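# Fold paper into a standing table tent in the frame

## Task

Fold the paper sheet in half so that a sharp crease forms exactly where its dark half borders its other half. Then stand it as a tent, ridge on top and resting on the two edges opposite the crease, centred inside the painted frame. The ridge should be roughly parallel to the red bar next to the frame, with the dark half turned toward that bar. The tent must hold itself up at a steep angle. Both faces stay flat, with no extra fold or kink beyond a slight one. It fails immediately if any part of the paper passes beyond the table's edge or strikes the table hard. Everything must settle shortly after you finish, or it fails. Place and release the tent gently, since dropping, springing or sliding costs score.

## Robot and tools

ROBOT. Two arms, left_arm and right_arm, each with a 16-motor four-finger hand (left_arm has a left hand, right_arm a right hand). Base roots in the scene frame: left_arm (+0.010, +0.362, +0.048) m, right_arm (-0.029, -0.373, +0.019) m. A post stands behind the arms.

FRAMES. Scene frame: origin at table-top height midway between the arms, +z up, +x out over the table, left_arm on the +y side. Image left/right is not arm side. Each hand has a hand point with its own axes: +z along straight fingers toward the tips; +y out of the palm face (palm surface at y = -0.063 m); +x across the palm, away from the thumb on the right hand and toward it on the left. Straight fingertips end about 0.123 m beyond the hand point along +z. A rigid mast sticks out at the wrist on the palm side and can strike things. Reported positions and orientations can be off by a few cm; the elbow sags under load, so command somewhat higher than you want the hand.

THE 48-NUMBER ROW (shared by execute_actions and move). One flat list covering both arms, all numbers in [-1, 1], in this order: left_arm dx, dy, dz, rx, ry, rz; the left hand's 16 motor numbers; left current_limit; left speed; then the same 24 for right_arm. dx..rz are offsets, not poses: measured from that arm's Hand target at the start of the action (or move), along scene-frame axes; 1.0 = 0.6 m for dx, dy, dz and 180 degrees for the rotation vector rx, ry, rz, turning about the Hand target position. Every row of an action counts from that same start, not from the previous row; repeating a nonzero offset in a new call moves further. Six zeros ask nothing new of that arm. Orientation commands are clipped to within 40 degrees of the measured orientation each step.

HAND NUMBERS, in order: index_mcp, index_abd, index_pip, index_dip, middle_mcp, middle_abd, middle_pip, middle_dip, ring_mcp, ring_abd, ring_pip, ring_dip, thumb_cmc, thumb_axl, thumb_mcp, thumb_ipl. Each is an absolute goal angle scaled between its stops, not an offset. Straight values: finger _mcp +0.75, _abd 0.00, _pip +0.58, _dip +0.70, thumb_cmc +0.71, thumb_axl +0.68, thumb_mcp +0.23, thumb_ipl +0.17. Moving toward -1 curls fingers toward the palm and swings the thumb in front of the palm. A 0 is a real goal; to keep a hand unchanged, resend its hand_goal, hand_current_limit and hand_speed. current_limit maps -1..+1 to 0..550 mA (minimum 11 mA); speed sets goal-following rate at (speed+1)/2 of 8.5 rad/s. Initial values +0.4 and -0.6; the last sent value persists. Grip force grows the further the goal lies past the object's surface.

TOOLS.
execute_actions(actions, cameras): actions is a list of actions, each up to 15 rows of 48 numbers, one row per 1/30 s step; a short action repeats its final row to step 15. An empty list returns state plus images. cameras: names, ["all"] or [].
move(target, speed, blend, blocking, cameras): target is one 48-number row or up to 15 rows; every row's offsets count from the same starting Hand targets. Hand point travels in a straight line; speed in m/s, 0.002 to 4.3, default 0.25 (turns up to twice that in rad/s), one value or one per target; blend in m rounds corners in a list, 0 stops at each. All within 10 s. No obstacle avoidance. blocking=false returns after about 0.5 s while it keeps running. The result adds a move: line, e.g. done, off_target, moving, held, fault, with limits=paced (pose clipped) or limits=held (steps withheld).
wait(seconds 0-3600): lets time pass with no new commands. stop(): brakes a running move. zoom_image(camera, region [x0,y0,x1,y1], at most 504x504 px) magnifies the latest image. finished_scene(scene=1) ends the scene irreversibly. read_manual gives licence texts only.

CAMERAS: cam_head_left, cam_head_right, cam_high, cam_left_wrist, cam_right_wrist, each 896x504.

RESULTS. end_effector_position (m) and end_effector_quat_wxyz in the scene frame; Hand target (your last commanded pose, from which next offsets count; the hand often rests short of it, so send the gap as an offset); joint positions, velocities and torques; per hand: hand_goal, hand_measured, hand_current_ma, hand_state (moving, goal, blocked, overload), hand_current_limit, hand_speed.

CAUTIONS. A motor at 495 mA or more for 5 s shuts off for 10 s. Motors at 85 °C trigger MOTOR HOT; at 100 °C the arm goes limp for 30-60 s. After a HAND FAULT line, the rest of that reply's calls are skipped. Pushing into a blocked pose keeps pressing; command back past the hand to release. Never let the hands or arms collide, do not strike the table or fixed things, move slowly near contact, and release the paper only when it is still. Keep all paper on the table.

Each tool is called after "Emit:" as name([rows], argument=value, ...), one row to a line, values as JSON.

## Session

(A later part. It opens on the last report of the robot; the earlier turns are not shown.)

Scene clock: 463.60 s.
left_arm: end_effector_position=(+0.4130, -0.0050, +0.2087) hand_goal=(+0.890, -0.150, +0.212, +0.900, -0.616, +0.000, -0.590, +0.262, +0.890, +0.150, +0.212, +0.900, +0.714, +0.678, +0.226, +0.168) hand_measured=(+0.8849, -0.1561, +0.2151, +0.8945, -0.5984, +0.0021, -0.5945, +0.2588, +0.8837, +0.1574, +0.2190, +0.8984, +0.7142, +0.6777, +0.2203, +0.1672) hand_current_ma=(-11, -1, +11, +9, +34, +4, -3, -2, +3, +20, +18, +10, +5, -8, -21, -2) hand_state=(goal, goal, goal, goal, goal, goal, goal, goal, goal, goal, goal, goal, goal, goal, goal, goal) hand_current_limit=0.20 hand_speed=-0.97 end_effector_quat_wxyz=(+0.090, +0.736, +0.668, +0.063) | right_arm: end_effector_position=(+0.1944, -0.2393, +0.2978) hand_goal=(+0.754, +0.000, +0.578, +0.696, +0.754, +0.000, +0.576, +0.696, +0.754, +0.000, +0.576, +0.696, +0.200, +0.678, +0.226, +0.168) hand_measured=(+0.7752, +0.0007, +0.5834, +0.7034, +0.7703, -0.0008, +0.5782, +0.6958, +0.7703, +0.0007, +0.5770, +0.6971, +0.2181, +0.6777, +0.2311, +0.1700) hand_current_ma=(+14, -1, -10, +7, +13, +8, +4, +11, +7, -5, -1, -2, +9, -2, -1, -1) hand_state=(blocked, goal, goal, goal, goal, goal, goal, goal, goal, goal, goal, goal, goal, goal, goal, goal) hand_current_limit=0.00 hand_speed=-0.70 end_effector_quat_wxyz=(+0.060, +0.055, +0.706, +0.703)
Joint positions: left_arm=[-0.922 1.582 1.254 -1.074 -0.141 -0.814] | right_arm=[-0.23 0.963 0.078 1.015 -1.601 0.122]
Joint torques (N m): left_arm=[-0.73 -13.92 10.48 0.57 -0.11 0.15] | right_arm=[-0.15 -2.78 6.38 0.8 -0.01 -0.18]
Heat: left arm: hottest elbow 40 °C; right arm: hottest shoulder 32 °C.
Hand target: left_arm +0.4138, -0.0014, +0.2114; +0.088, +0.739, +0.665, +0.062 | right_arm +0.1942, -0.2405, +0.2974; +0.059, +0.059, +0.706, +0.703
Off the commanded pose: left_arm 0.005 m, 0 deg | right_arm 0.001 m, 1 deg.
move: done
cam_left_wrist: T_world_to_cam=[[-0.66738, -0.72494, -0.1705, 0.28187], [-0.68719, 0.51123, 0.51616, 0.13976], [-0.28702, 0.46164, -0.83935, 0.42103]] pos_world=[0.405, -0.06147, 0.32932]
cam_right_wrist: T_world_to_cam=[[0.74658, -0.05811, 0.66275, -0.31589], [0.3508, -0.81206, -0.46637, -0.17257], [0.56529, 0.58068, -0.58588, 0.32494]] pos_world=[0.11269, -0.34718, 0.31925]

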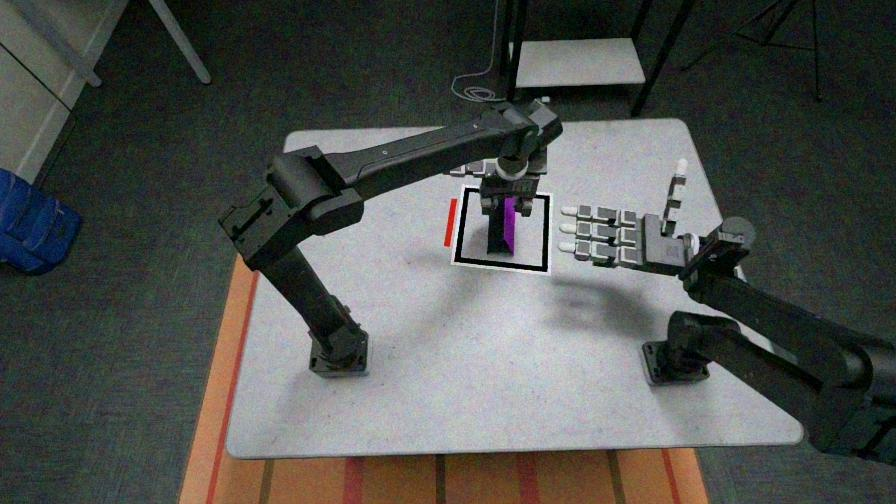

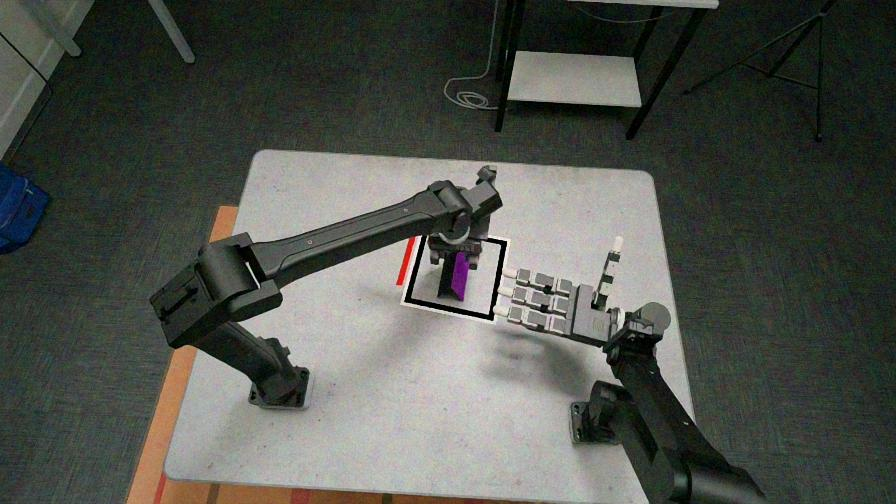

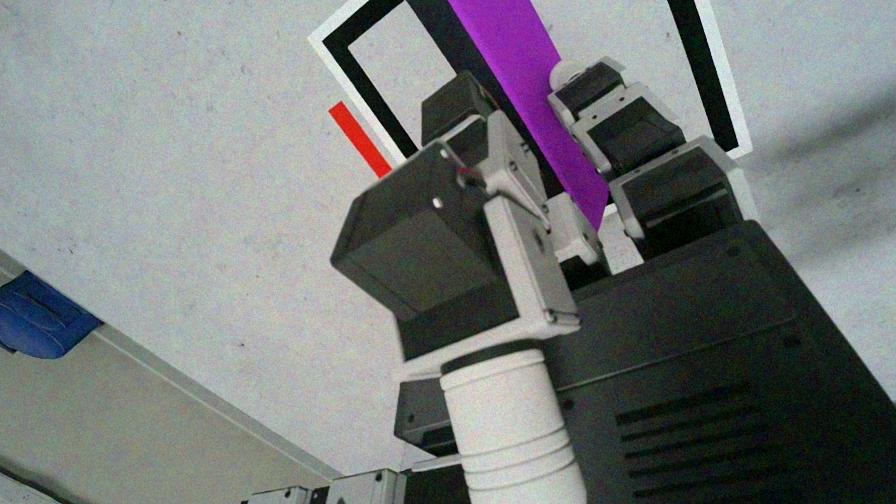

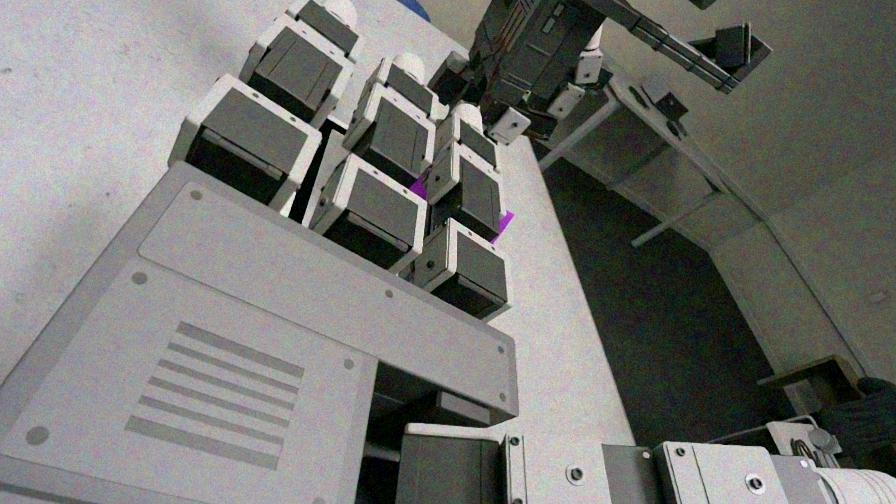

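Emit:
move(target=[0,0,0.3,0,0,0,0.890,-0.1,0.212,0.899,-0.616,0,-0.591,0.261,0.890,0.1,0.212,0.899,0.714,0.678,0.226,0.168,0.2,-0.975,0,0,0,0,0,0,0.754,0.0,0.577,0.696,0.754,0,0.576,0.696,0.754,0,0.576,0.696,0.2,0.678,0.226,0.168,0.0,-0.7], speed=0.04, cameras=["all"])

Emit:
zoom_image(camera="cam_high", region=[395, 220, 515, 330])

Emit:
zoom_image(camera="cam_head_left", region=[440, 170, 560, 280])

Emit:
zoom_image(camera="cam_right_wrist", region=[290, 60, 580, 290])

Scene clock: 469.30 s.
left_arm: end_effector_position=(+0.4070, +0.0029, +0.3743) hand_goal=(+0.890, -0.100, +0.212, +0.900, -0.616, +0.000, -0.590, +0.262, +0.890, +0.100, +0.212, +0.900, +0.714, +0.678, +0.226, +0.168) hand_measured=(+0.8837, -0.1077, +0.2151, +0.8945, -0.5984, +0.0021, -0.5945, +0.2588, +0.8837, +0.1076, +0.2190, +0.8971, +0.7142, +0.6777, +0.2203, +0.1681) hand_current_ma=(-9, -4, +24, -3, +37, +9, -12, -8, -19, +7, +18, +7, +4, -1, -22, -6) hand_state=(goal, goal, goal, goal, goal, goal, goal, goal, goal, goal, goal, goal, goal, goal, goal, goal) hand_current_limit=0.20 hand_speed=-0.97 end_effector_quat_wxyz=(+0.074, +0.738, +0.668, +0.064) | right_arm: end_effector_position=(+0.1944, -0.2393, +0.2978) hand_goal=(+0.754, +0.000, +0.578, +0.696, +0.754, +0.000, +0.576, +0.696, +0.754, +0.000, +0.576, +0.696, +0.200, +0.678, +0.226, +0.168) hand_measured=(+0.7764, +0.0021, +0.5834, +0.7034, +0.7716, -0.0008, +0.5782, +0.6958, +0.7703, +0.0007, +0.5770, +0.6971, +0.2194, +0.6777, +0.2302, +0.1700) hand_current_ma=(+10, +1, -9, +3, +9, +8, +4, +9, +9, -4, -1, -4, +7, -2, -1, -1) hand_state=(blocked, goal, goal, goal, goal, goal, goal, goal, goal, goal, goal, goal, goal, goal, goal, goal) hand_current_limit=0.00 hand_speed=-0.70 end_effector_quat_wxyz=(+0.060, +0.055, +0.706, +0.703)
Joint positions: left_arm=[-0.922 1.527 1.636 -1.543 -0.141 -0.814] | right_arm=[-0.23 0.963 0.078 1.015 -1.601 0.122]
Joint torques (N m): left_arm=[-0.73 -12.75 15.21 0.5 -0.13 0.15] | right_arm=[0.21 -2.26 6.32 0.8 0.03 -0.2]
Heat: left arm: hottest elbow 40 °C; right arm: hottest shoulder 32 °C.
Hand target: left_arm +0.4137, -0.0015, +0.3915; +0.088, +0.739, +0.665, +0.062 | right_arm +0.1942, -0.2405, +0.2974; +0.059, +0.059, +0.706, +0.703
Off the commanded pose: left_arm 0.019 m, 2 deg | right_arm 0.001 m, 1 deg.
move: off_target (left_arm)
cam_left_wrist: T_world_to_cam=[[-0.671, -0.72024, -0.17613, 0.31539], [-0.67678, 0.49789, 0.54229, 0.03212], [-0.30288, 0.48307, -0.82152, 0.55434]] pos_world=[0.40127, -0.05663, 0.49354]
cam_right_wrist: T_world_to_cam=[[0.74658, -0.05811, 0.66275, -0.31589], [0.3508, -0.81206, -0.46637, -0.17257], [0.56529, 0.58068, -0.58588, 0.32494]] pos_world=[0.11269, -0.34718, 0.31925]

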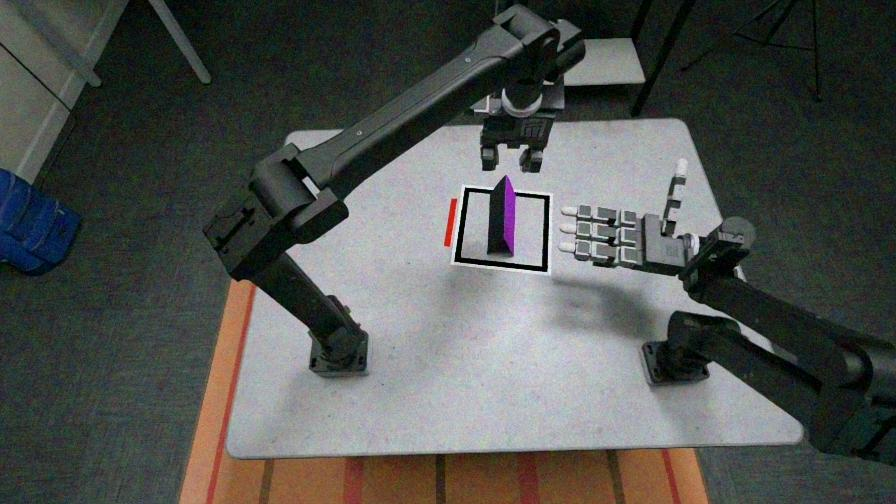

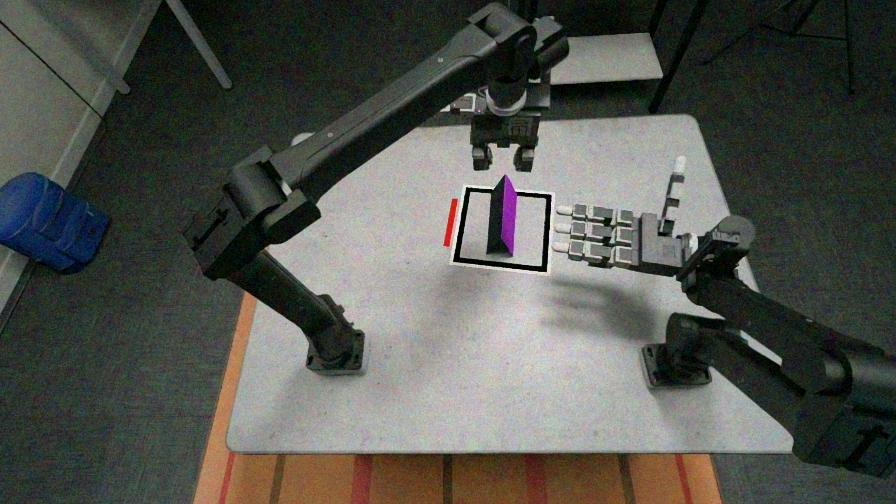

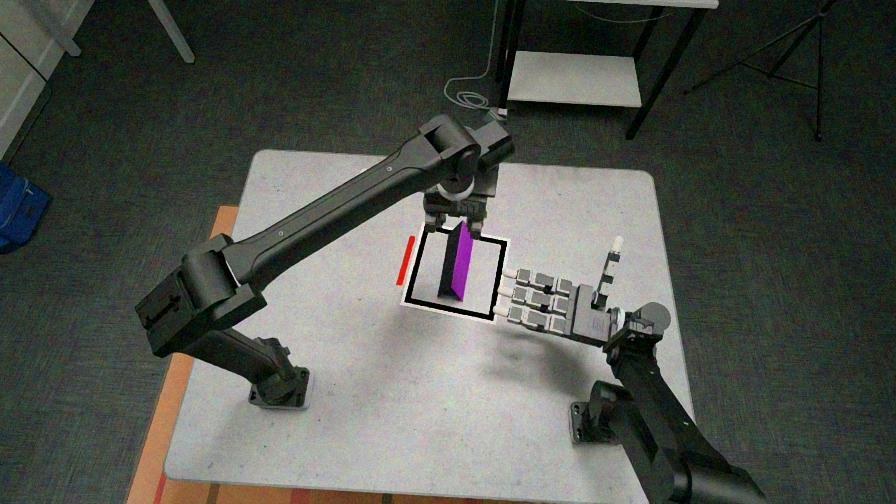

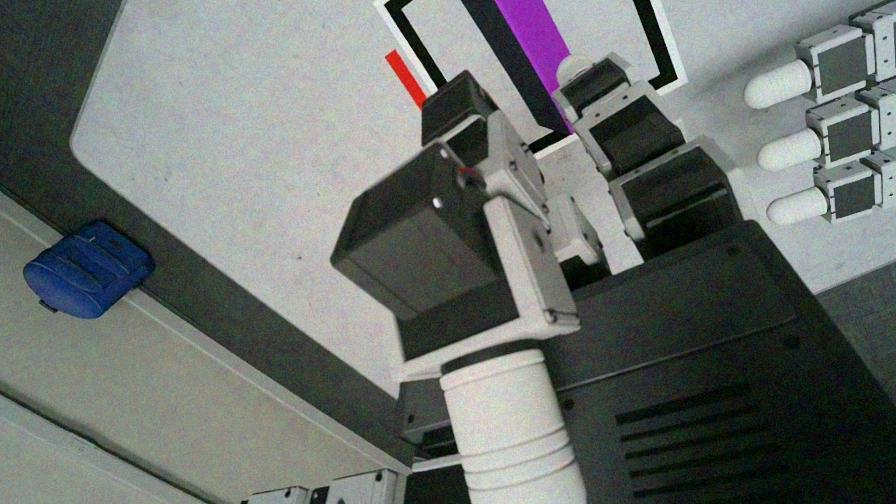

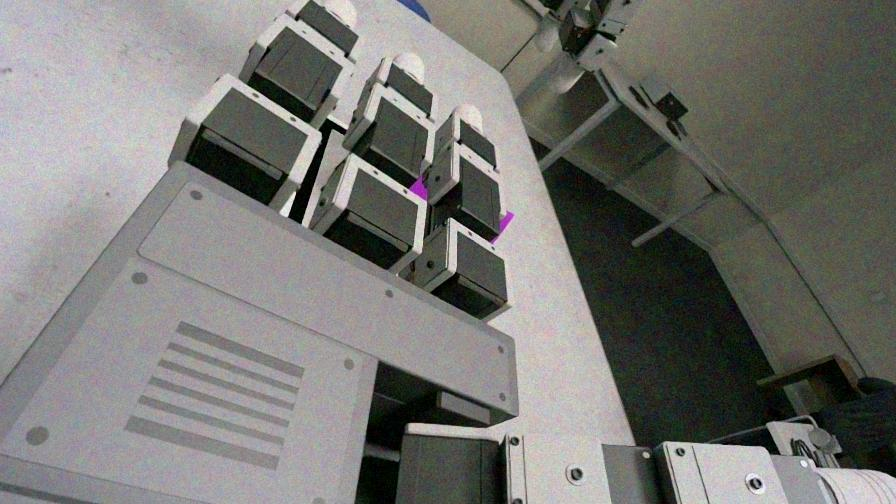

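Scaled by 4.200 from the camera's image (finer frame: 1280x720).

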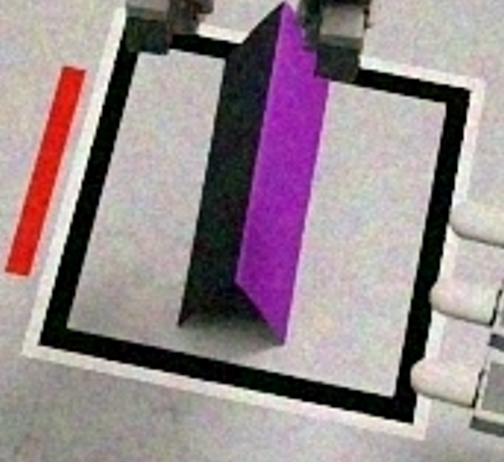

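Scaled by 4.200 from the camera's image (finer frame: 1280x720).

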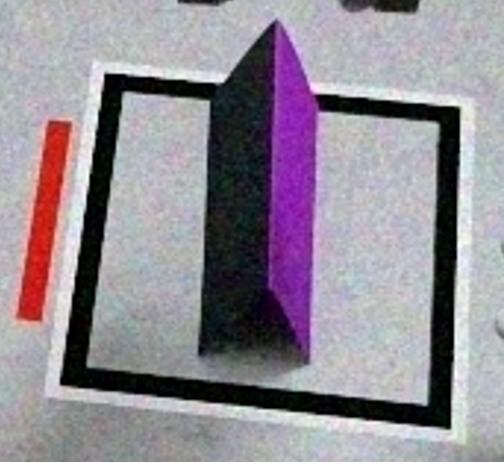

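Scaled by 1.738 from the camera's image (finer frame: 1280x720).

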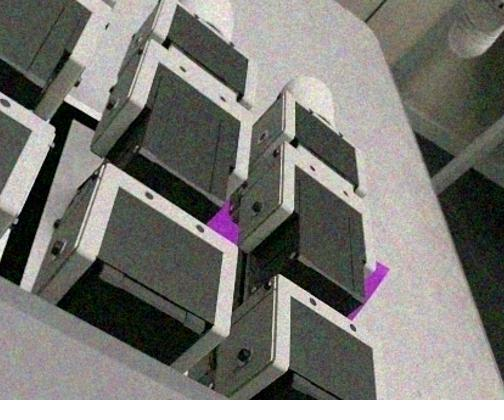

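Emit:
zoom_image(camera="cam_head_left", region=[475, 165, 530, 265])

Emit:
zoom_image(camera="cam_head_right", region=[475, 165, 530, 265])

Emit:
zoom_image(camera="cam_left_wrist", region=[380, 0, 700, 160])

Scaled by 5.040 from the camera's image (finer frame: 1280x720).

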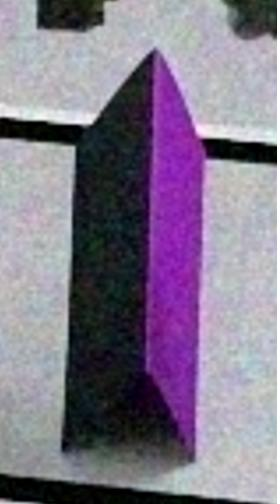

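Scaled by 5.040 from the camera's image (finer frame: 1280x720).

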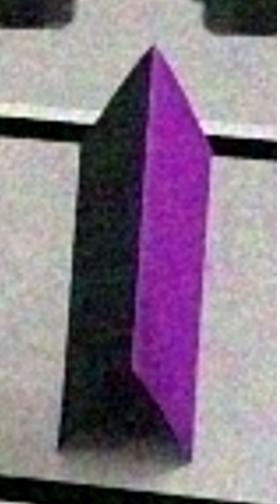

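Scaled by 1.575 from the camera's image (finer frame: 1280x720).

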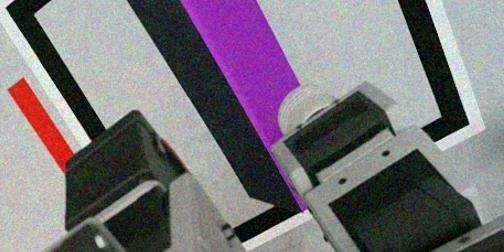

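Emit:
finished_scene()

The scene is finished: the task was done.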